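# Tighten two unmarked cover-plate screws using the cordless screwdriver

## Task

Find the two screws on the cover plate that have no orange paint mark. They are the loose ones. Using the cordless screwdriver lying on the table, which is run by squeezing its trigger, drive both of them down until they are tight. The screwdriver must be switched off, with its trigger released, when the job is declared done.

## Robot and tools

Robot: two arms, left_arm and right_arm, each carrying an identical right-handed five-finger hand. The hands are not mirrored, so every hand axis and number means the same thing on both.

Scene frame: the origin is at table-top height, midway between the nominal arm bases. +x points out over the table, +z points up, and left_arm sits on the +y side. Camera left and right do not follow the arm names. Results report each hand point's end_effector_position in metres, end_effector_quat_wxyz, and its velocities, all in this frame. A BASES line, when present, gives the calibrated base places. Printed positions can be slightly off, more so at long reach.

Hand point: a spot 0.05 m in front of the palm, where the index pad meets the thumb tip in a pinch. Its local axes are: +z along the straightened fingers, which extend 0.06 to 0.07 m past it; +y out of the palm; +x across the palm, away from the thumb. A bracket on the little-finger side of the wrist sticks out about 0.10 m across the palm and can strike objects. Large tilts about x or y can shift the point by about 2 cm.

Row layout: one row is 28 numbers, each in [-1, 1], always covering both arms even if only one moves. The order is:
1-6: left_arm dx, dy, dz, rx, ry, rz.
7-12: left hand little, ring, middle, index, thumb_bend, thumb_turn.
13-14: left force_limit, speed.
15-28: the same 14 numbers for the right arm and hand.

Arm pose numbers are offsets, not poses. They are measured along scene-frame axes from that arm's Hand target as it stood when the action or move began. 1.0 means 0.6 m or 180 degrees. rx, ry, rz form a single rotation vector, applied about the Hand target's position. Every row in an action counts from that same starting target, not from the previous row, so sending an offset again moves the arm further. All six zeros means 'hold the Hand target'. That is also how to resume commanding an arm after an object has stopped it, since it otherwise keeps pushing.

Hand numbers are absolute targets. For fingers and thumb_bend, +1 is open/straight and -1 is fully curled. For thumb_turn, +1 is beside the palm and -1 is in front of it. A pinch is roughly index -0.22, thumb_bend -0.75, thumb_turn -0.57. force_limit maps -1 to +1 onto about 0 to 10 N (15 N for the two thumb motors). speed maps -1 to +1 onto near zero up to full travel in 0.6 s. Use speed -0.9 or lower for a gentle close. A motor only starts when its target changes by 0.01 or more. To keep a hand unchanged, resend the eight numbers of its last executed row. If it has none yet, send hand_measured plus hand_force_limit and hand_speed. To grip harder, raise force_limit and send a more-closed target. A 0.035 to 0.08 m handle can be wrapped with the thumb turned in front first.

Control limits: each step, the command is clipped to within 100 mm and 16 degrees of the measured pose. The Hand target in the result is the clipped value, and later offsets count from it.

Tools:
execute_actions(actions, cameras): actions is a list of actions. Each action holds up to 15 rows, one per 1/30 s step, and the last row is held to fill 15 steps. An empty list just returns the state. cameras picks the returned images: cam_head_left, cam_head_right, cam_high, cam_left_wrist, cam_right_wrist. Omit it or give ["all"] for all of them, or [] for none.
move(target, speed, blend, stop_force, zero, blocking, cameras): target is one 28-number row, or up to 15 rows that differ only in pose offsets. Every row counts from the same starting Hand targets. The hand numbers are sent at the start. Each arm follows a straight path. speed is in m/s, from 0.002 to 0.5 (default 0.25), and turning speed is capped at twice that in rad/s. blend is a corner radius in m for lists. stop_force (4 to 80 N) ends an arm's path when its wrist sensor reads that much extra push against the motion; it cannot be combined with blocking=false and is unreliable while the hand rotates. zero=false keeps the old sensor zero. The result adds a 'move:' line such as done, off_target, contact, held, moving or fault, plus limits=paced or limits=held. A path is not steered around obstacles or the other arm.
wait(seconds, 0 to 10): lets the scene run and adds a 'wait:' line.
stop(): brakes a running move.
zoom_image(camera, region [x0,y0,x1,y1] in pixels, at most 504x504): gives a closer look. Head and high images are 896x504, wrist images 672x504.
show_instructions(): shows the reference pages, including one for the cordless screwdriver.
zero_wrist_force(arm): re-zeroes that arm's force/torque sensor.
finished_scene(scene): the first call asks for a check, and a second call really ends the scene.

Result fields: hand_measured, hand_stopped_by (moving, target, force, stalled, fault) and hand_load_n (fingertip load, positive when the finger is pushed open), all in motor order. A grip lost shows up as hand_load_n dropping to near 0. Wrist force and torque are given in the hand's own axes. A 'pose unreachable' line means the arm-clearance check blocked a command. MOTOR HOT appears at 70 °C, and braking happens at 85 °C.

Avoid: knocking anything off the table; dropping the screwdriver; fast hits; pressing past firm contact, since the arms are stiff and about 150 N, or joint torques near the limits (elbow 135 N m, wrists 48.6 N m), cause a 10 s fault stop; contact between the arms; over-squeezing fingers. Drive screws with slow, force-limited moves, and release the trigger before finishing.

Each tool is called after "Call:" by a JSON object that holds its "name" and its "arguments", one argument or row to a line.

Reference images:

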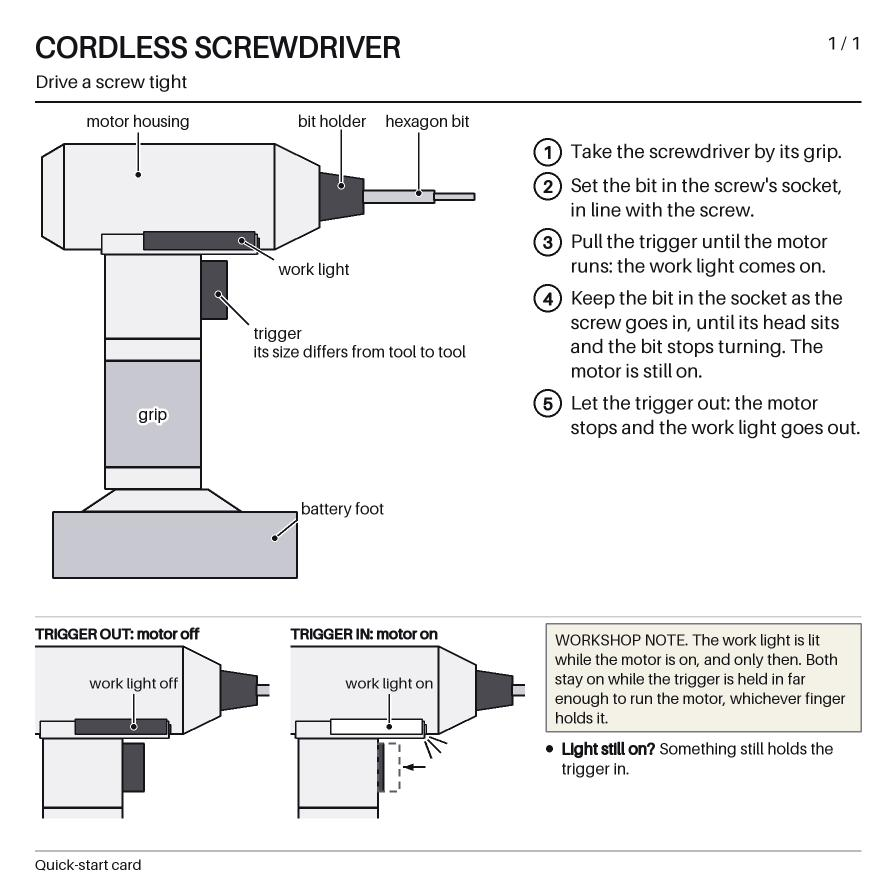

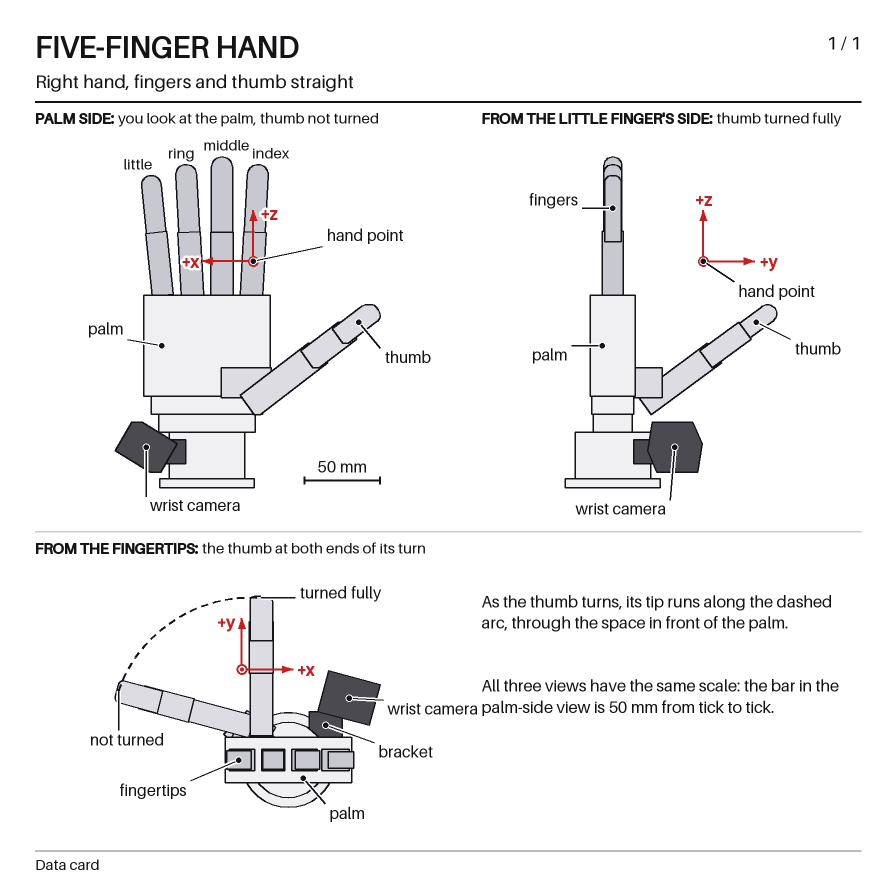

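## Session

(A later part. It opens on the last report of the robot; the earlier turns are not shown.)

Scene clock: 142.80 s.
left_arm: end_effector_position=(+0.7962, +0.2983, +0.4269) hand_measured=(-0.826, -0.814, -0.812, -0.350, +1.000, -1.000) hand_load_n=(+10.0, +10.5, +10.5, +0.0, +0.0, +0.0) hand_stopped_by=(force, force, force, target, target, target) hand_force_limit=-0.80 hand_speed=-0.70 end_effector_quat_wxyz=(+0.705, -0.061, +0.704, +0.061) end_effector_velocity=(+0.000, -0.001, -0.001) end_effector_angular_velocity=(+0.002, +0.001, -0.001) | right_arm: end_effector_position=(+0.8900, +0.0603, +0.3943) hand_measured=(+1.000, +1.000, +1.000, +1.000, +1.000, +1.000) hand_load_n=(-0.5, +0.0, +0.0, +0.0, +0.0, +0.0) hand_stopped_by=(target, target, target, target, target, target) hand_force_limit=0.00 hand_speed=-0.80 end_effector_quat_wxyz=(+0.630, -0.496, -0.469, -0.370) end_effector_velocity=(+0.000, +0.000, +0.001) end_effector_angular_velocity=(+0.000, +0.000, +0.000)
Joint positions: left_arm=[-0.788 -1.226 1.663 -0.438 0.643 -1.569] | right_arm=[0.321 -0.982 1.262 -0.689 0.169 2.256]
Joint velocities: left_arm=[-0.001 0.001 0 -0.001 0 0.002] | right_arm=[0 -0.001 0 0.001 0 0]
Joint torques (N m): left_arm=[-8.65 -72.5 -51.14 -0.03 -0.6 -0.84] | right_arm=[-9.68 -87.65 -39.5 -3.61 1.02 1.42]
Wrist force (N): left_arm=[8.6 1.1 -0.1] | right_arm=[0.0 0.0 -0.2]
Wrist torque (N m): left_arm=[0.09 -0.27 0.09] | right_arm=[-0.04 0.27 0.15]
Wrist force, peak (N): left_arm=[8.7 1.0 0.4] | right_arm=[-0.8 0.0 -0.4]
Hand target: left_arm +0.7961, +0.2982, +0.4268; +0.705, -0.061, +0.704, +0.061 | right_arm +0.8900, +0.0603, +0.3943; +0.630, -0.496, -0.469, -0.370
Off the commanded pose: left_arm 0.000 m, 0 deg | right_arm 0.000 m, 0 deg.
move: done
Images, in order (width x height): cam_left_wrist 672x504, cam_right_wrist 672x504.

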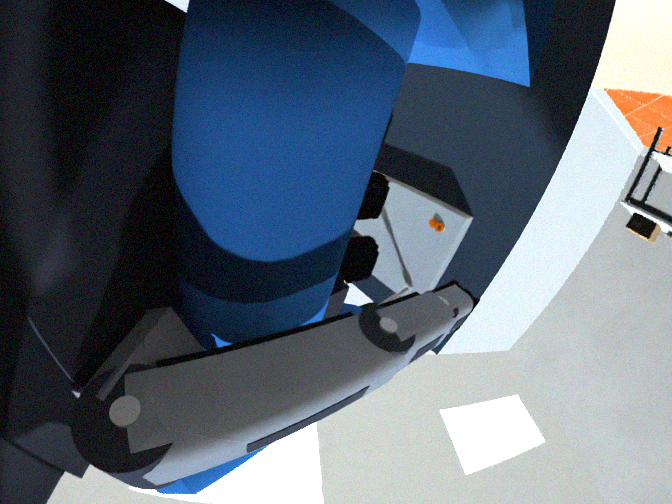

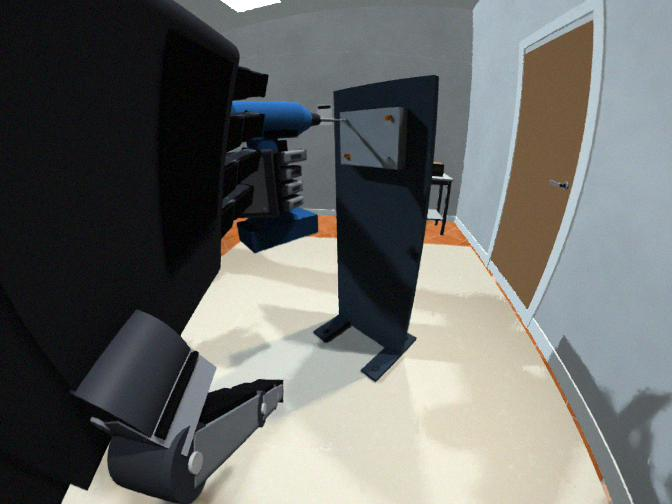

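Call:
{"name": "move", "arguments": {
  "target": [0,0,0,0,0,0,-0.97,-0.97,-0.97,-0.95,1,-1,1,-0.5,0,0,0,0,0,0,1,1,1,1,1,1,0,-0.8],
  "cameras": ["cam_left_wrist","cam_right_wrist"]
}}

Call:
{"name": "zoom_image", "arguments": {
  "camera": "cam_right_wrist",
  "region": [330, 110, 355, 130]
}}

Call:
{"name": "zoom_image", "arguments": {
  "camera": "cam_left_wrist",
  "region": [395, 275, 425, 300]
}}

Scene clock: 143.73 s.
left_arm: end_effector_position=(+0.7961, +0.2982, +0.4269) hand_measured=(-0.828, -0.814, -0.814, -0.706, +1.000, -1.000) hand_load_n=(+0.5, +0.5, +0.0, +10.0, +0.0, -1.5) hand_stopped_by=(force, force, force, force, target, target) hand_force_limit=1.00 hand_speed=-0.50 end_effector_quat_wxyz=(+0.705, -0.061, +0.704, +0.061) end_effector_velocity=(+0.000, -0.001, +0.000) end_effector_angular_velocity=(+0.002, +0.000, -0.001) | right_arm: end_effector_position=(+0.8900, +0.0603, +0.3943) hand_measured=(+1.000, +1.000, +1.000, +1.000, +1.000, +1.000) hand_load_n=(+0.0, +0.0, +0.0, +0.0, +0.0, +0.5) hand_stopped_by=(target, target, target, target, target, target) hand_force_limit=0.00 hand_speed=-0.80 end_effector_quat_wxyz=(+0.630, -0.496, -0.469, -0.370) end_effector_velocity=(+0.000, +0.000, +0.001) end_effector_angular_velocity=(+0.001, -0.001, +0.000)
Joint positions: left_arm=[-0.788 -1.226 1.663 -0.438 0.643 -1.569] | right_arm=[0.321 -0.982 1.262 -0.689 0.169 2.256]
Joint velocities: left_arm=[-0.001 0.001 0 -0.001 0 0.002] | right_arm=[0 0 0 -0.001 0 0]
Joint torques (N m): left_arm=[-10.45 -61.5 -46.16 -3.05 -1.15 -1.5] | right_arm=[-7.64 -88.24 -39.42 -3.6 1.05 1.51]
Wrist force (N): left_arm=[8.3 0.9 0.2] | right_arm=[-0.3 -0.1 -0.3]
Wrist torque (N m): left_arm=[0.03 -0.28 0.06] | right_arm=[-0.05 0.31 0.13]
Wrist force, peak (N): left_arm=[9.4 0.9 -0.1] | right_arm=[-0.7 0.3 -0.3]
Hand target: left_arm +0.7961, +0.2982, +0.4268; +0.705, -0.061, +0.704, +0.061 | right_arm +0.8900, +0.0603, +0.3943; +0.630, -0.496, -0.469, -0.370
Off the commanded pose: left_arm 0.000 m, 0 deg | right_arm 0.000 m, 0 deg.
move: done
Images, in order (width x height): cam_left_wrist 672x504, cam_right_wrist 672x504.

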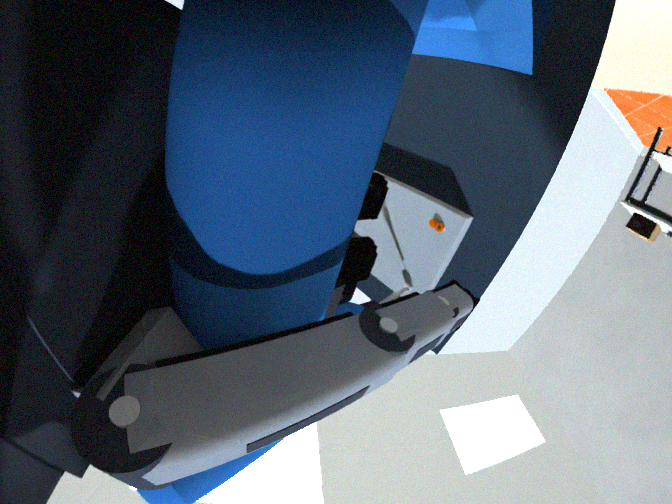

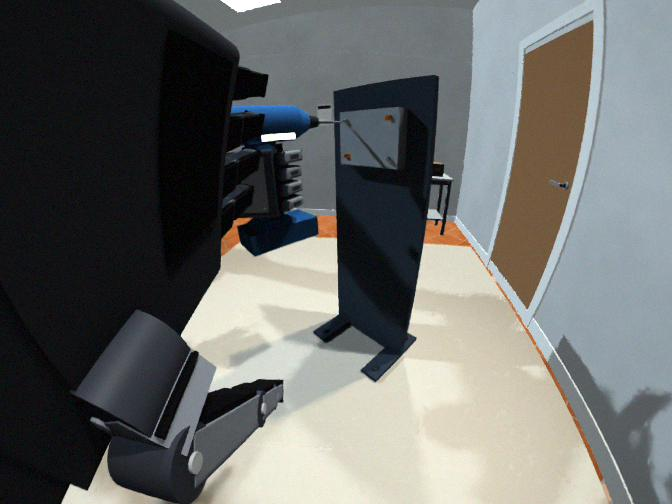

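Scaled by 20.160 from the camera's 672x504 image, which has a finer 960x720 frame.

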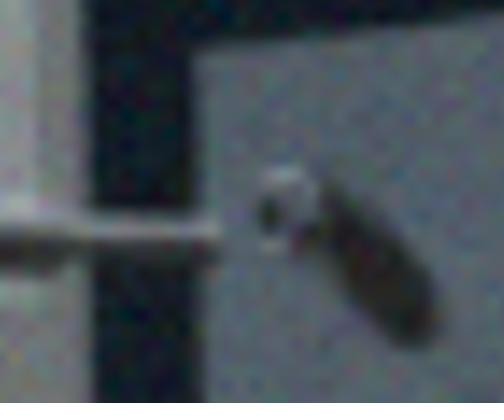

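Scaled by 16.800 from the camera's 672x504 image, which has a finer 960x720 frame.

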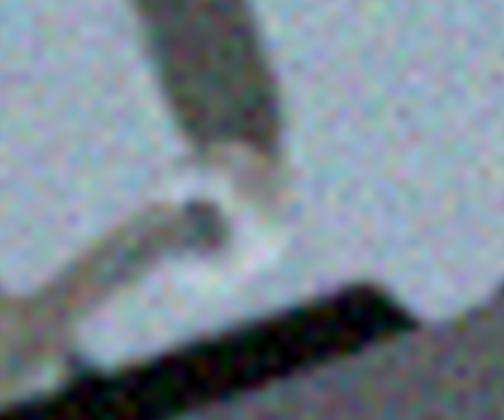

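Call:
{"name": "move", "arguments": {
  "target": [-0.0044,-0.0071,0,0,0,0,-0.97,-0.97,-0.97,-0.35,1,-1,1,-0.5,0,0,0,0,0,0,1,1,1,1,1,1,0,-0.8],
  "speed": 0.02,
  "cameras": ["cam_right_wrist"]
}}

Call:
{"name": "zoom_image", "arguments": {
  "camera": "cam_right_wrist",
  "region": [320, 100, 370, 140]
}}

Call:
{"name": "move", "arguments": {
  "target": [0,0,0,0,0,0,-1,-1,-1,-0.35,1,-1,1,-0.5,0,0,0,0,0,0,1,1,1,1,1,1,0,-0.8],
  "speed": 0.02,
  "cameras": ["cam_right_wrist","cam_left_wrist"]
}}

Call:
{"name": "zoom_image", "arguments": {
  "camera": "cam_right_wrist",
  "region": [320, 100, 370, 140]
}}

Scene clock: 144.73 s.
left_arm: end_effector_position=(+0.7935, +0.2939, +0.4268) hand_measured=(-0.828, -0.814, -0.814, -0.350, +1.000, -1.000) hand_load_n=(+1.5, +1.5, +0.5, +0.0, +0.0, -0.5) hand_stopped_by=(force, force, force, target, target, target) hand_force_limit=1.00 hand_speed=-0.50 end_effector_quat_wxyz=(+0.705, -0.061, +0.704, +0.061) end_effector_velocity=(+0.000, +0.000, +0.001) end_effector_angular_velocity=(+0.000, -0.001, +0.001) | right_arm: end_effector_position=(+0.8900, +0.0603, +0.3943) hand_measured=(+1.000, +1.000, +1.000, +1.000, +1.000, +1.000) hand_load_n=(+0.0, +0.0, +0.0, +0.0, +0.0, +0.0) hand_stopped_by=(target, target, target, target, target, target) hand_force_limit=0.00 hand_speed=-0.80 end_effector_quat_wxyz=(+0.630, -0.496, -0.469, -0.370) end_effector_velocity=(+0.000, +0.000, +0.001) end_effector_angular_velocity=(+0.000, -0.001, +0.000)
Joint positions: left_arm=[-0.795 -1.226 1.663 -0.438 0.636 -1.569] | right_arm=[0.321 -0.982 1.262 -0.689 0.169 2.256]
Joint velocities: left_arm=[0 -0.001 0 0 -0.001 0.001] | right_arm=[0 -0.001 0 0 0 0]
Joint torques (N m): left_arm=[7.01 -88.28 -35.48 -5.54 0.11 -2.1] | right_arm=[-8.71 -87.84 -40.01 -3.53 1 1.68]
Wrist force (N): left_arm=[8.1 0.5 0.1] | right_arm=[-0.5 -0.1 -0.4]
Wrist torque (N m): left_arm=[-0.02 -0.23 0.05] | right_arm=[-0.04 0.35 0.12]
Wrist force, peak (N): left_arm=[12.2 0.0 1.0] | right_arm=[-0.8 -0.2 -0.1]
Hand target: left_arm +0.7935, +0.2940, +0.4268; +0.705, -0.061, +0.704, +0.061 | right_arm +0.8900, +0.0603, +0.3943; +0.630, -0.496, -0.469, -0.370
Off the commanded pose: left_arm 0.000 m, 0 deg | right_arm 0.000 m, 0 deg.
move: done
Images, in order (width x height): cam_right_wrist 672x504.

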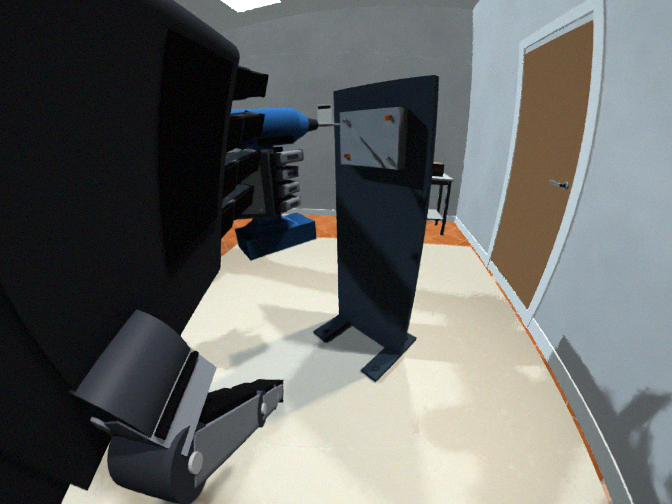

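Scaled by 10.080 from the camera's 672x504 image, which has a finer 960x720 frame.

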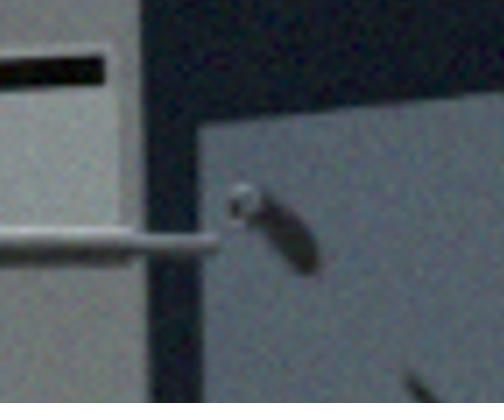

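Scene clock: 145.43 s.
left_arm: end_effector_position=(+0.7935, +0.2940, +0.4268) hand_measured=(-0.868, -0.846, -0.846, -0.350, +1.000, -1.000) hand_load_n=(+14.0, +12.5, +13.5, +0.0, +0.0, +2.0) hand_stopped_by=(force, force, force, target, target, target) hand_force_limit=1.00 hand_speed=-0.50 end_effector_quat_wxyz=(+0.705, -0.061, +0.704, +0.061) end_effector_velocity=(+0.000, +0.000, +0.000) end_effector_angular_velocity=(-0.001, -0.001, +0.000) | right_arm: end_effector_position=(+0.8900, +0.0603, +0.3943) hand_measured=(+1.000, +1.000, +1.000, +1.000, +1.000, +1.000) hand_load_n=(+0.0, +0.0, +0.0, +0.0, +0.0, +0.0) hand_stopped_by=(target, target, target, target, target, target) hand_force_limit=0.00 hand_speed=-0.80 end_effector_quat_wxyz=(+0.630, -0.496, -0.469, -0.370) end_effector_velocity=(+0.000, +0.000, -0.001) end_effector_angular_velocity=(+0.000, +0.001, +0.000)
Joint positions: left_arm=[-0.795 -1.226 1.663 -0.438 0.636 -1.569] | right_arm=[0.321 -0.982 1.262 -0.689 0.169 2.256]
Joint velocities: left_arm=[0 0 0 -0.001 0.001 0] | right_arm=[0 0.001 0 0 0 0]
Joint torques (N m): left_arm=[6.85 -87.06 -35.54 -4.34 1.61 -2.22] | right_arm=[-8.08 -89.02 -40.44 -3.44 1.02 1.45]
Wrist force (N): left_arm=[8.3 0.9 0.2] | right_arm=[-0.1 0.3 -0.1]
Wrist torque (N m): left_arm=[0.04 -0.27 0.07] | right_arm=[0.00 0.27 0.15]
Wrist force, peak (N): left_arm=[9.0 0.8 -0.2] | right_arm=[-0.5 0.3 -0.5]
Hand target: left_arm +0.7935, +0.2940, +0.4268; +0.705, -0.061, +0.704, +0.061 | right_arm +0.8900, +0.0603, +0.3943; +0.630, -0.496, -0.469, -0.370
Off the commanded pose: left_arm 0.000 m, 0 deg | right_arm 0.000 m, 0 deg.
move: done
Images, in order (width x height): cam_left_wrist 672x504, cam_right_wrist 672x504.

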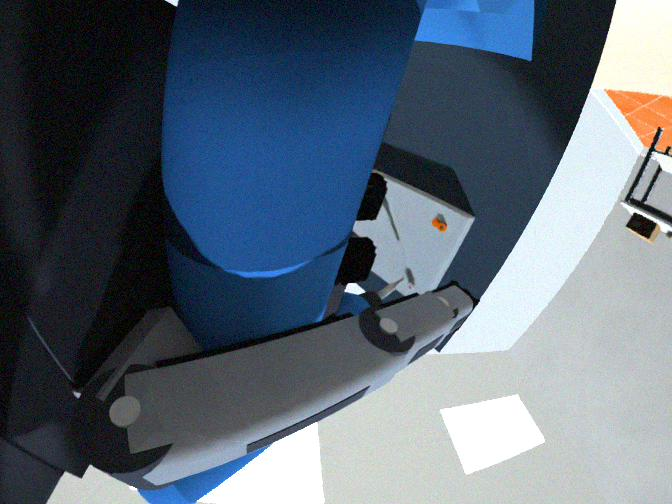

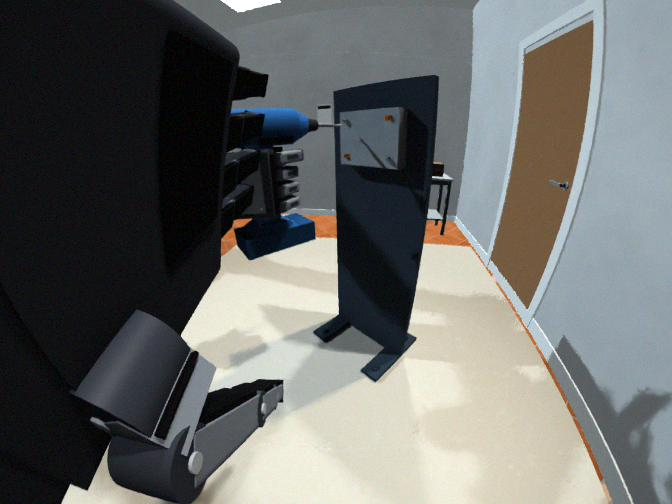

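Scaled by 10.080 from the camera's 672x504 image, which has a finer 960x720 frame.

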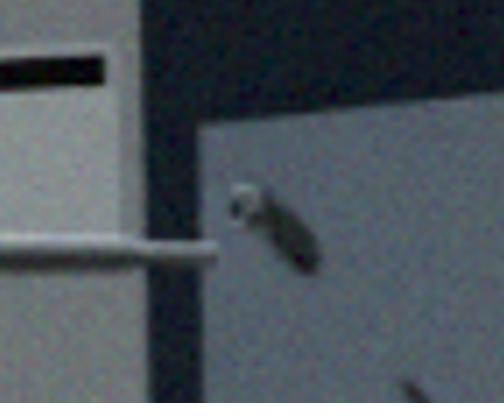

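Call:
{"name": "move", "arguments": {
  "target": [0,0,0,0,0,0,-1,-1,-1,-0.95,1,-1,0,-0.7,0,0,0,0,0,0,1,1,1,1,1,1,0,-0.8],
  "speed": 0.02,
  "cameras": ["cam_right_wrist","cam_left_wrist"]
}}

Call:
{"name": "zoom_image", "arguments": {
  "camera": "cam_right_wrist",
  "region": [320, 100, 370, 140]
}}

Call:
{"name": "zoom_image", "arguments": {
  "camera": "cam_right_wrist",
  "region": [215, 80, 355, 290]
}}

Scene clock: 146.47 s.
left_arm: end_effector_position=(+0.7935, +0.2940, +0.4268) hand_measured=(-0.868, -0.846, -0.846, -0.646, +1.000, -1.000) hand_load_n=(+13.5, +12.5, +11.5, +10.5, +0.0, +1.5) hand_stopped_by=(force, force, force, force, target, target) hand_force_limit=0.00 hand_speed=-0.70 end_effector_quat_wxyz=(+0.705, -0.061, +0.704, +0.061) end_effector_velocity=(+0.000, -0.001, +0.000) end_effector_angular_velocity=(-0.001, +0.000, -0.002) | right_arm: end_effector_position=(+0.8900, +0.0603, +0.3943) hand_measured=(+1.000, +1.000, +1.000, +1.000, +1.000, +1.000) hand_load_n=(+0.0, +0.0, +0.0, +0.0, +0.0, +0.0) hand_stopped_by=(target, target, target, target, target, target) hand_force_limit=0.00 hand_speed=-0.80 end_effector_quat_wxyz=(+0.630, -0.496, -0.469, -0.370) end_effector_velocity=(+0.000, +0.000, +0.001) end_effector_angular_velocity=(+0.000, +0.000, +0.000)
Joint positions: left_arm=[-0.795 -1.226 1.663 -0.438 0.636 -1.569] | right_arm=[0.321 -0.982 1.262 -0.689 0.169 2.256]
Joint velocities: left_arm=[-0.001 0 0 -0.001 0 0] | right_arm=[0 -0.001 0 0 0 0]
Joint torques (N m): left_arm=[8.03 -87.46 -41.25 -2.75 2.13 -2.24] | right_arm=[-7.95 -88.73 -40.63 -3.45 1.01 1.67]
Wrist force (N): left_arm=[8.0 0.8 0.4] | right_arm=[-0.3 0.2 -0.2]
Wrist torque (N m): left_arm=[0.01 -0.22 0.04] | right_arm=[-0.01 0.32 0.14]
Wrist force, peak (N): left_arm=[8.6 0.8 0.6] | right_arm=[0.0 0.2 -0.7]
Hand target: left_arm +0.7935, +0.2940, +0.4268; +0.705, -0.061, +0.704, +0.061 | right_arm +0.8900, +0.0603, +0.3943; +0.630, -0.496, -0.469, -0.370
Off the commanded pose: left_arm 0.000 m, 0 deg | right_arm 0.000 m, 0 deg.
move: done
Images, in order (width x height): cam_left_wrist 672x504, cam_right_wrist 672x504.

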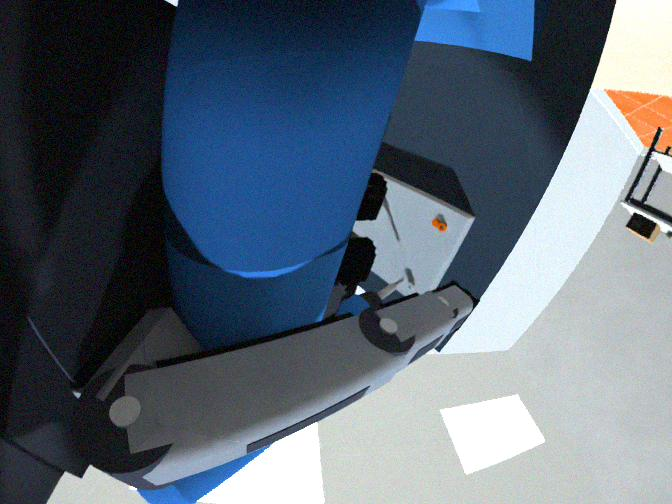

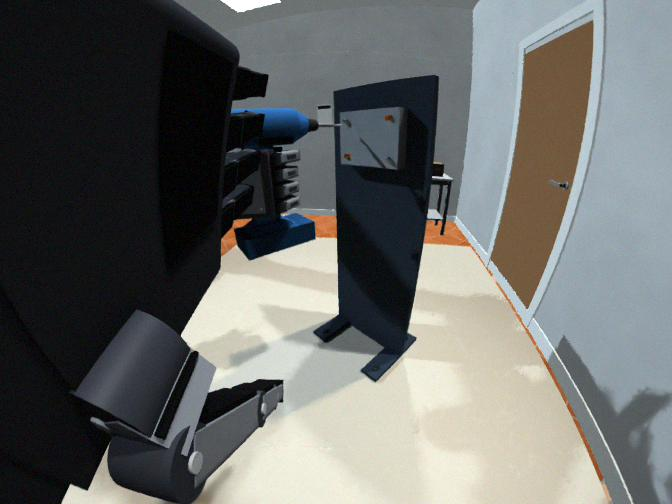

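Scaled by 10.080 from the camera's 672x504 image, which has a finer 960x720 frame.

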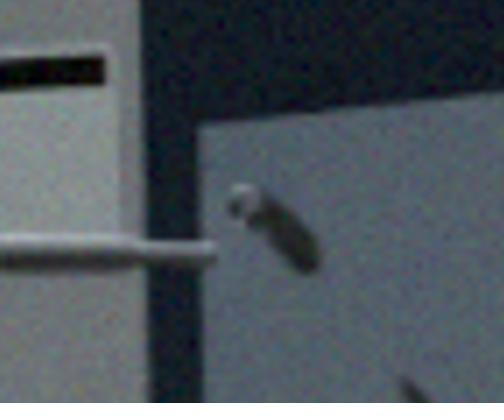

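Scaled by 2.400 from the camera's 672x504 image, which has a finer 960x720 frame.

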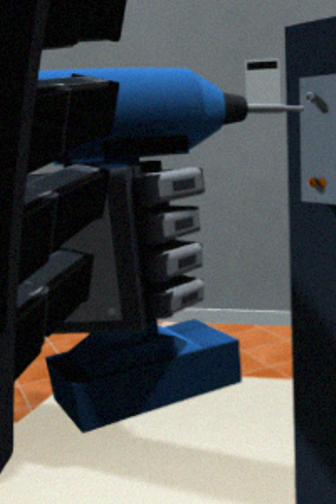

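Call:
{"name": "move", "arguments": {
  "target": [0,0,0,0,0,0,-1,-1,-1,-0.97,1,-1,0.6,-0.8,0,0,0,0,0,0,1,1,1,1,1,1,0,-0.8],
  "speed": 0.02,
  "cameras": ["cam_right_wrist"]
}}

Call:
{"name": "zoom_image", "arguments": {
  "camera": "cam_right_wrist",
  "region": [215, 80, 355, 290]
}}

Call:
{"name": "zoom_image", "arguments": {
  "camera": "cam_right_wrist",
  "region": [320, 100, 370, 140]
}}

Scene clock: 147.30 s.
left_arm: end_effector_position=(+0.7935, +0.2940, +0.4268) hand_measured=(-0.868, -0.846, -0.846, -0.646, +1.000, -1.000) hand_load_n=(+13.5, +12.5, +11.5, +10.5, +0.0, +1.5) hand_stopped_by=(force, force, force, force, target, target) hand_force_limit=0.60 hand_speed=-0.80 end_effector_quat_wxyz=(+0.705, -0.061, +0.704, +0.061) end_effector_velocity=(+0.000, +0.000, +0.000) end_effector_angular_velocity=(+0.000, +0.000, -0.001) | right_arm: end_effector_position=(+0.8900, +0.0603, +0.3943) hand_measured=(+1.000, +1.000, +1.000, +1.000, +1.000, +1.000) hand_load_n=(+0.0, +0.0, +0.0, +0.5, +0.0, +0.0) hand_stopped_by=(target, target, target, target, target, target) hand_force_limit=0.00 hand_speed=-0.80 end_effector_quat_wxyz=(+0.630, -0.496, -0.469, -0.370) end_effector_velocity=(+0.000, +0.000, -0.001) end_effector_angular_velocity=(-0.001, +0.002, +0.000)
Joint positions: left_arm=[-0.795 -1.226 1.663 -0.438 0.636 -1.569] | right_arm=[0.321 -0.982 1.262 -0.689 0.169 2.256]
Joint velocities: left_arm=[0 0 0 0.001 0.001 -0.001] | right_arm=[0 0.001 0 0.001 0 0]
Joint torques (N m): left_arm=[6.92 -87.15 -44.68 -1.7 2 -1.29] | right_arm=[-7.76 -87.53 -41.11 -3.55 1.06 1.71]
Wrist force (N): left_arm=[8.5 0.6 0.0] | right_arm=[-0.6 0.0 -0.6]
Wrist torque (N m): left_arm=[0.00 -0.29 0.08] | right_arm=[-0.02 0.37 0.11]
Wrist force, peak (N): left_arm=[8.7 0.6 0.3] | right_arm=[-0.6 0.0 -0.6]
Hand target: left_arm +0.7935, +0.2940, +0.4268; +0.705, -0.061, +0.704, +0.061 | right_arm +0.8900, +0.0603, +0.3943; +0.630, -0.496, -0.469, -0.370
Off the commanded pose: left_arm 0.000 m, 0 deg | right_arm 0.000 m, 0 deg.
move: done
Images, in order (width x height): cam_right_wrist 672x504.

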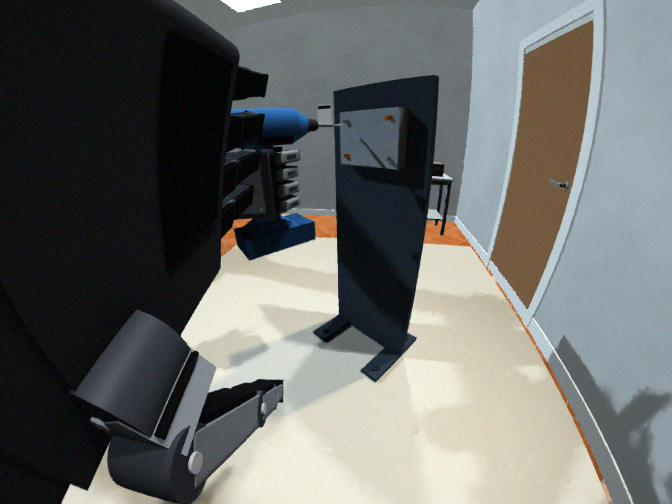

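Scaled by 2.400 from the camera's 672x504 image, which has a finer 960x720 frame.

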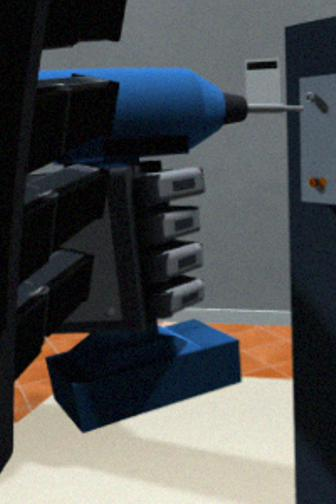

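Scaled by 10.080 from the camera's 672x504 image, which has a finer 960x720 frame.

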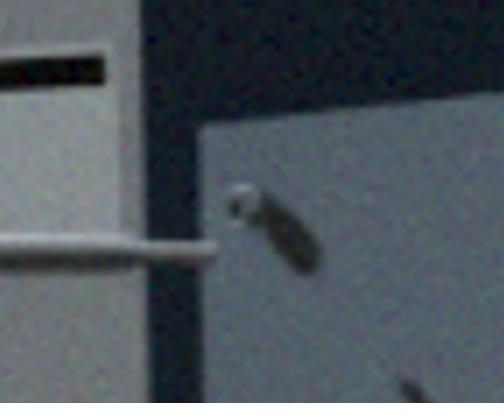

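Call:
{"name": "move", "arguments": {
  "target": [0,0,0,0,0,0,-1,-1,-1,-0.99,1,-1,1,-0.7,0,0,0,0,0,0,1,1,1,1,1,1,0,-0.8],
  "speed": 0.02,
  "cameras": ["cam_right_wrist"]
}}

Call:
{"name": "zoom_image", "arguments": {
  "camera": "cam_right_wrist",
  "region": [215, 80, 355, 290]
}}

Call:
{"name": "zoom_image", "arguments": {
  "camera": "cam_right_wrist",
  "region": [320, 100, 370, 140]
}}

Scene clock: 148.17 s.
left_arm: end_effector_position=(+0.7935, +0.2940, +0.4268) hand_measured=(-0.868, -0.846, -0.846, -0.646, +1.000, -1.000) hand_load_n=(+13.5, +12.5, +11.5, +10.5, +0.0, +1.5) hand_stopped_by=(force, force, force, force, target, target) hand_force_limit=1.00 hand_speed=-0.70 end_effector_quat_wxyz=(+0.705, -0.061, +0.704, +0.061) end_effector_velocity=(+0.000, -0.001, +0.000) end_effector_angular_velocity=(+0.001, +0.000, -0.001) | right_arm: end_effector_position=(+0.8900, +0.0603, +0.3943) hand_measured=(+1.000, +1.000, +1.000, +1.000, +1.000, +1.000) hand_load_n=(+0.0, +0.0, +0.0, -0.5, +0.0, +0.0) hand_stopped_by=(target, target, target, target, target, target) hand_force_limit=0.00 hand_speed=-0.80 end_effector_quat_wxyz=(+0.630, -0.496, -0.469, -0.370) end_effector_velocity=(+0.000, +0.000, +0.001) end_effector_angular_velocity=(+0.001, -0.001, +0.000)
Joint positions: left_arm=[-0.795 -1.226 1.663 -0.438 0.636 -1.569] | right_arm=[0.321 -0.982 1.262 -0.689 0.169 2.256]
Joint velocities: left_arm=[0 0 0 0 0.001 0.001] | right_arm=[0 -0.001 0 0 0 0]
Joint torques (N m): left_arm=[9.92 -86.85 -46.6 -0.28 1.79 -1.89] | right_arm=[-8.21 -88.02 -40.94 -3.47 0.88 1.62]
Wrist force (N): left_arm=[8.3 1.0 0.1] | right_arm=[-0.4 -0.1 -0.3]
Wrist torque (N m): left_arm=[0.06 -0.26 0.08] | right_arm=[-0.06 0.33 0.12]
Wrist force, peak (N): left_arm=[8.6 0.9 0.0] | right_arm=[-0.8 0.5 -0.3]
Hand target: left_arm +0.7935, +0.2940, +0.4268; +0.705, -0.061, +0.704, +0.061 | right_arm +0.8900, +0.0603, +0.3943; +0.630, -0.496, -0.469, -0.370
Off the commanded pose: left_arm 0.000 m, 0 deg | right_arm 0.000 m, 0 deg.
move: done
Images, in order (width x height): cam_right_wrist 672x504.

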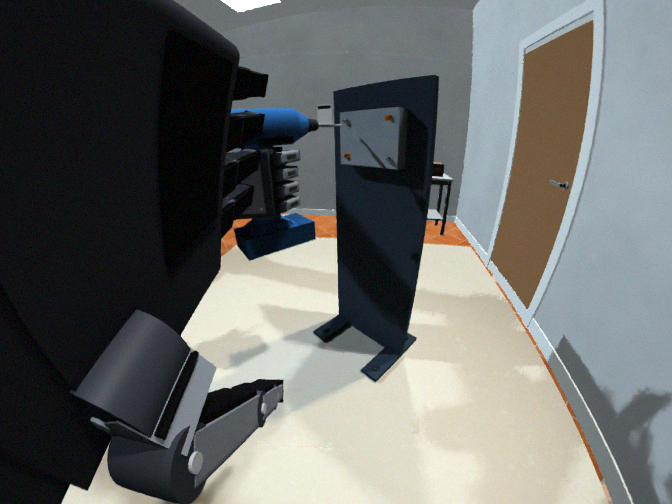

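Scaled by 2.400 from the camera's 672x504 image, which has a finer 960x720 frame.

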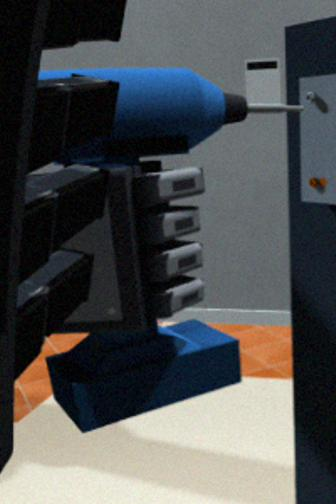

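Scaled by 10.080 from the camera's 672x504 image, which has a finer 960x720 frame.

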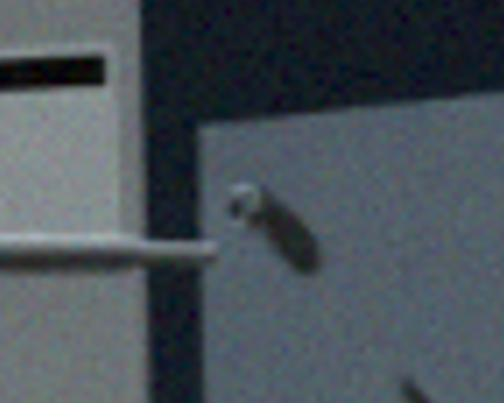

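Call:
{"name": "move", "arguments": {
  "target": [0,0,0,0,0,0,-1,-1,-1,-0.35,1,-1,1,-0.2,0,0,0,0,0,0,1,1,1,1,1,1,0,-0.8],
  "speed": 0.02,
  "cameras": []
}}

Call:
{"name": "move", "arguments": {
  "target": [0,0,0,0,0,0,-1,-1,-1,-0.99,1,-1,1,-0.2,0,0,0,0,0,0,1,1,1,1,1,1,0,-0.8],
  "speed": 0.02,
  "cameras": ["cam_right_wrist"]
}}

Call:
{"name": "zoom_image", "arguments": {
  "camera": "cam_right_wrist",
  "region": [215, 80, 355, 290]
}}

Call:
{"name": "zoom_image", "arguments": {
  "camera": "cam_right_wrist",
  "region": [320, 100, 370, 140]
}}

Scene clock: 149.07 s.
left_arm: end_effector_position=(+0.7935, +0.2940, +0.4268) hand_measured=(-0.868, -0.846, -0.846, -0.350, +1.000, -1.000) hand_load_n=(+13.5, +12.5, +13.5, +0.0, +0.0, +1.5) hand_stopped_by=(force, force, force, target, target, target) hand_force_limit=1.00 hand_speed=-0.20 end_effector_quat_wxyz=(+0.705, -0.061, +0.704, +0.061) end_effector_velocity=(+0.000, +0.000, +0.000) end_effector_angular_velocity=(+0.001, +0.000, +0.000) | right_arm: end_effector_position=(+0.8900, +0.0603, +0.3943) hand_measured=(+1.000, +1.000, +1.000, +1.000, +1.000, +1.000) hand_load_n=(+0.0, +0.0, +0.0, +0.0, +0.0, +0.0) hand_stopped_by=(target, target, target, target, target, target) hand_force_limit=0.00 hand_speed=-0.80 end_effector_quat_wxyz=(+0.630, -0.496, -0.469, -0.370) end_effector_velocity=(+0.000, +0.000, +0.000) end_effector_angular_velocity=(+0.000, +0.000, +0.000)
Joint positions: left_arm=[-0.795 -1.226 1.663 -0.438 0.636 -1.569] | right_arm=[0.321 -0.982 1.262 -0.689 0.169 2.256]
Joint velocities: left_arm=[-0.001 0 0 0 0 0.001] | right_arm=[0 0 0 0.001 0 0]
Joint torques (N m): left_arm=[8.73 -85.18 -49.74 0.74 2.12 -2.21] | right_arm=[-5.78 -87.75 -41.86 -3.77 0.92 1.66]
Wrist force (N): left_arm=[8.4 0.9 0.2] | right_arm=[0.0 0.3 -0.2]
Wrist torque (N m): left_arm=[0.04 -0.28 0.08] | right_arm=[0.00 0.26 0.16]
Wrist force, peak (N): left_arm=[8.7 0.7 0.1] | right_arm=[-0.6 0.6 0.2]
Hand target: left_arm +0.7935, +0.2940, +0.4268; +0.705, -0.061, +0.704, +0.061 | right_arm +0.8900, +0.0603, +0.3943; +0.630, -0.496, -0.469, -0.370
Off the commanded pose: left_arm 0.000 m, 0 deg | right_arm 0.000 m, 0 deg.
move: done
No camera images: "cameras" was empty.

Scene clock: 149.77 s.
left_arm: end_effector_position=(+0.7935, +0.2940, +0.4268) hand_measured=(-0.868, -0.846, -0.846, -0.652, +1.000, -1.000) hand_load_n=(+13.5, +12.0, +11.5, +11.0, +0.0, +1.5) hand_stopped_by=(force, force, force, force, target, target) hand_force_limit=1.00 hand_speed=-0.20 end_effector_quat_wxyz=(+0.705, -0.061, +0.704, +0.061) end_effector_velocity=(+0.000, +0.000, +0.000) end_effector_angular_velocity=(+0.000, +0.000, +0.000) | right_arm: end_effector_position=(+0.8900, +0.0603, +0.3943) hand_measured=(+1.000, +1.000, +1.000, +1.000, +1.000, +1.000) hand_load_n=(+0.0, +0.0, +0.0, +0.0, +0.0, +0.0) hand_stopped_by=(target, target, target, target, target, target) hand_force_limit=0.00 hand_speed=-0.80 end_effector_quat_wxyz=(+0.630, -0.496, -0.469, -0.370) end_effector_velocity=(+0.000, +0.000, +0.000) end_effector_angular_velocity=(+0.000, +0.000, +0.000)
Joint positions: left_arm=[-0.795 -1.226 1.663 -0.438 0.636 -1.569] | right_arm=[0.321 -0.982 1.262 -0.689 0.169 2.256]
Joint velocities: left_arm=[0 0 0 0 0 -0.001] | right_arm=[0 0 0 -0.001 0 0]
Joint torques (N m): left_arm=[6.32 -85.44 -52.02 1.26 1.69 -2.11] | right_arm=[-5.67 -88.25 -41.17 -3.58 1.01 1.52]
Wrist force (N): left_arm=[8.3 0.7 0.2] | right_arm=[-0.3 0.6 -0.1]
Wrist torque (N m): left_arm=[0.01 -0.26 0.07] | right_arm=[0.04 0.30 0.15]
Wrist force, peak (N): left_arm=[8.9 0.6 0.1] | right_arm=[-0.5 0.5 -0.6]
Hand target: left_arm +0.7935, +0.2940, +0.4268; +0.705, -0.061, +0.704, +0.061 | right_arm +0.8900, +0.0603, +0.3943; +0.630, -0.496, -0.469, -0.370
Off the commanded pose: left_arm 0.000 m, 0 deg | right_arm 0.000 m, 0 deg.
move: done
Images, in order (width x height): cam_right_wrist 672x504.

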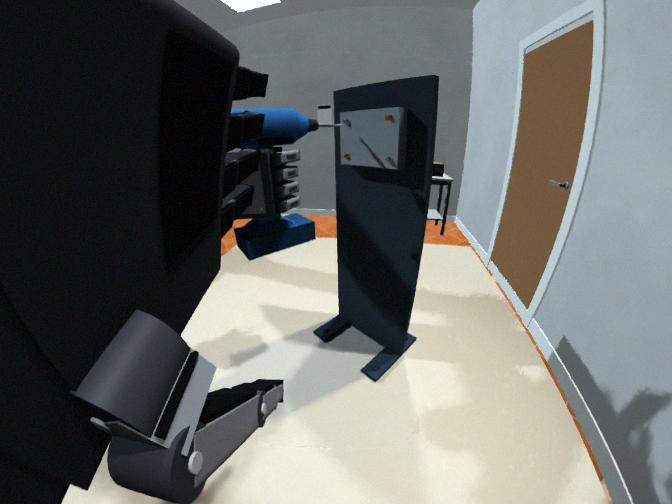

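Scaled by 2.400 from the camera's 672x504 image, which has a finer 960x720 frame.

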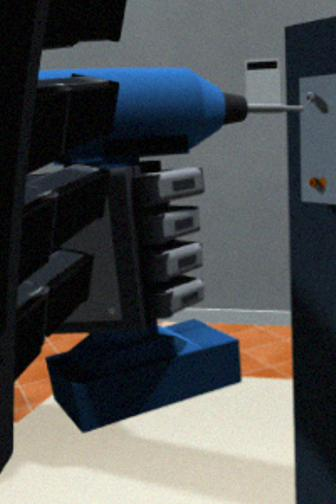

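Scaled by 10.080 from the camera's 672x504 image, which has a finer 960x720 frame.

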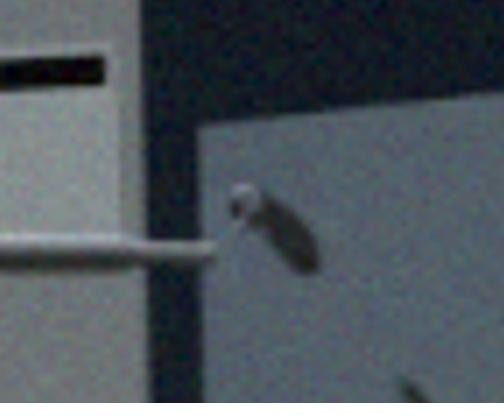

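Call:
{"name": "move", "arguments": {
  "target": [
    [-0.0883,-0.1417,0,0,0,0,-1,-1,-1,-0.35,1,-1,1,-0.6,0,0,0,0,0,0,1,1,1,1,1,1,0,-0.8],
    [-0.056,-0.173,-0.4447,0,0,-0.055,-1,-1,-1,-0.35,1,-1,1,-0.6,0,0,0,0,0,0,1,1,1,1,1,1,0,-0.8]
  ],
  "speed": [0.08,0.12],
  "blend": [0.02,0],
  "cameras": ["cam_right_wrist","cam_left_wrist","cam_head_left"]
}}

Call:
{"name": "zoom_image", "arguments": {
  "camera": "cam_head_left",
  "region": [330, 120, 480, 270]
}}

Scene clock: 154.10 s.
left_arm: end_effector_position=(+0.7594, +0.1908, +0.1597) hand_measured=(-0.868, -0.846, -0.846, -0.350, +1.000, -1.000) hand_load_n=(+13.5, +13.0, +13.0, +0.0, +0.0, +1.5) hand_stopped_by=(force, force, force, target, target, target) hand_force_limit=1.00 hand_speed=-0.60 end_effector_quat_wxyz=(+0.707, +0.000, +0.707, +0.000) end_effector_velocity=(+0.001, +0.000, +0.000) end_effector_angular_velocity=(+0.001, +0.000, +0.000) | right_arm: end_effector_position=(+0.8900, +0.0603, +0.3943) hand_measured=(+1.000, +1.000, +1.000, +1.000, +1.000, +1.000) hand_load_n=(+0.0, +0.0, +0.0, +0.0, +0.0, +0.0) hand_stopped_by=(target, target, target, target, target, target) hand_force_limit=0.00 hand_speed=-0.80 end_effector_quat_wxyz=(+0.630, -0.496, -0.469, -0.370) end_effector_velocity=(+0.000, +0.000, -0.001) end_effector_angular_velocity=(+0.000, +0.000, +0.000)
Joint positions: left_arm=[-0.9 -0.968 1.838 -0.871 0.704 -1.57] | right_arm=[0.321 -0.982 1.262 -0.689 0.169 2.256]
Joint velocities: left_arm=[0.001 0.001 -0.001 0 0 0.001] | right_arm=[0 0.001 0 0 0 0]
Joint torques (N m): left_arm=[-11.71 -94.86 -43.62 1.01 -1.83 3.72] | right_arm=[-4.45 -88.46 -42.82 -3.38 0.93 1.58]
Wrist force (N): left_arm=[8.3 0.7 0.2] | right_arm=[-0.4 0.2 -0.3]
Wrist torque (N m): left_arm=[-0.04 -0.26 0.06] | right_arm=[-0.01 0.33 0.13]
Wrist force, peak (N): left_arm=[11.5 0.7 0.1] | right_arm=[-0.7 0.4 -0.5]
Hand target: left_arm +0.7594, +0.1906, +0.1598; +0.707, +0.000, +0.707, +0.000 | right_arm +0.8900, +0.0603, +0.3943; +0.630, -0.496, -0.469, -0.370
Off the commanded pose: left_arm 0.001 m, 0 deg | right_arm 0.000 m, 0 deg.
move: done
Images, in order (width x height): cam_head_left 896x504, cam_left_wrist 672x504, cam_right_wrist 672x504.

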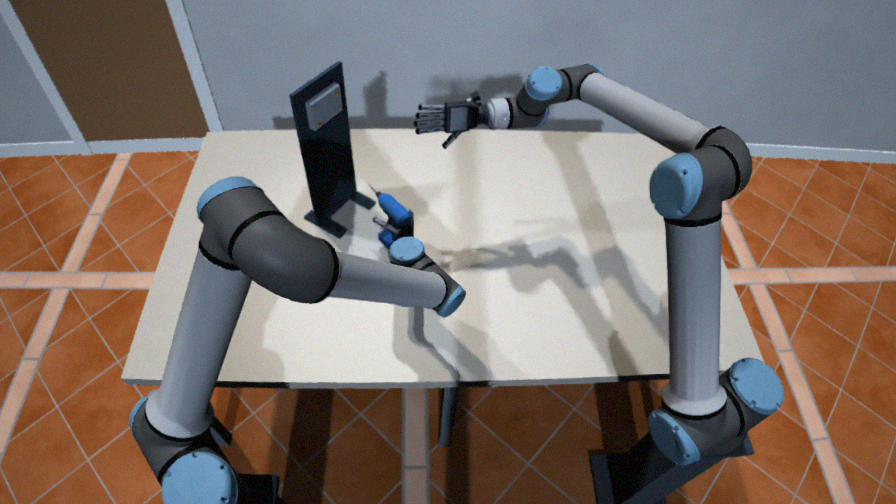

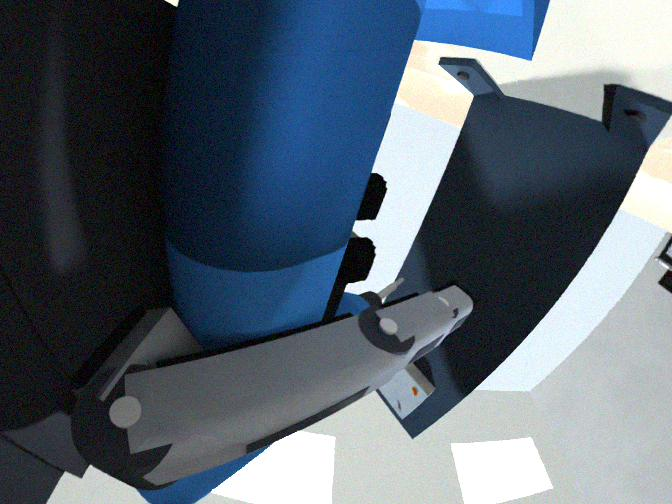

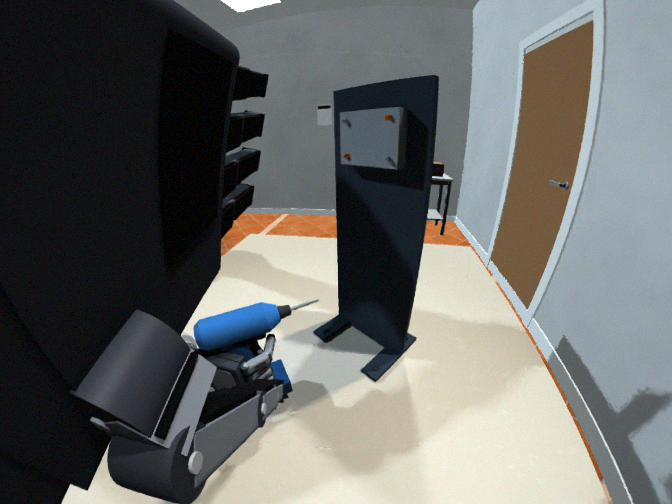

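Scaled by 3.360.

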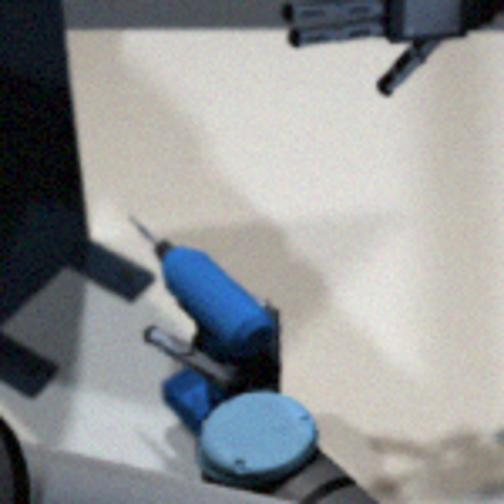

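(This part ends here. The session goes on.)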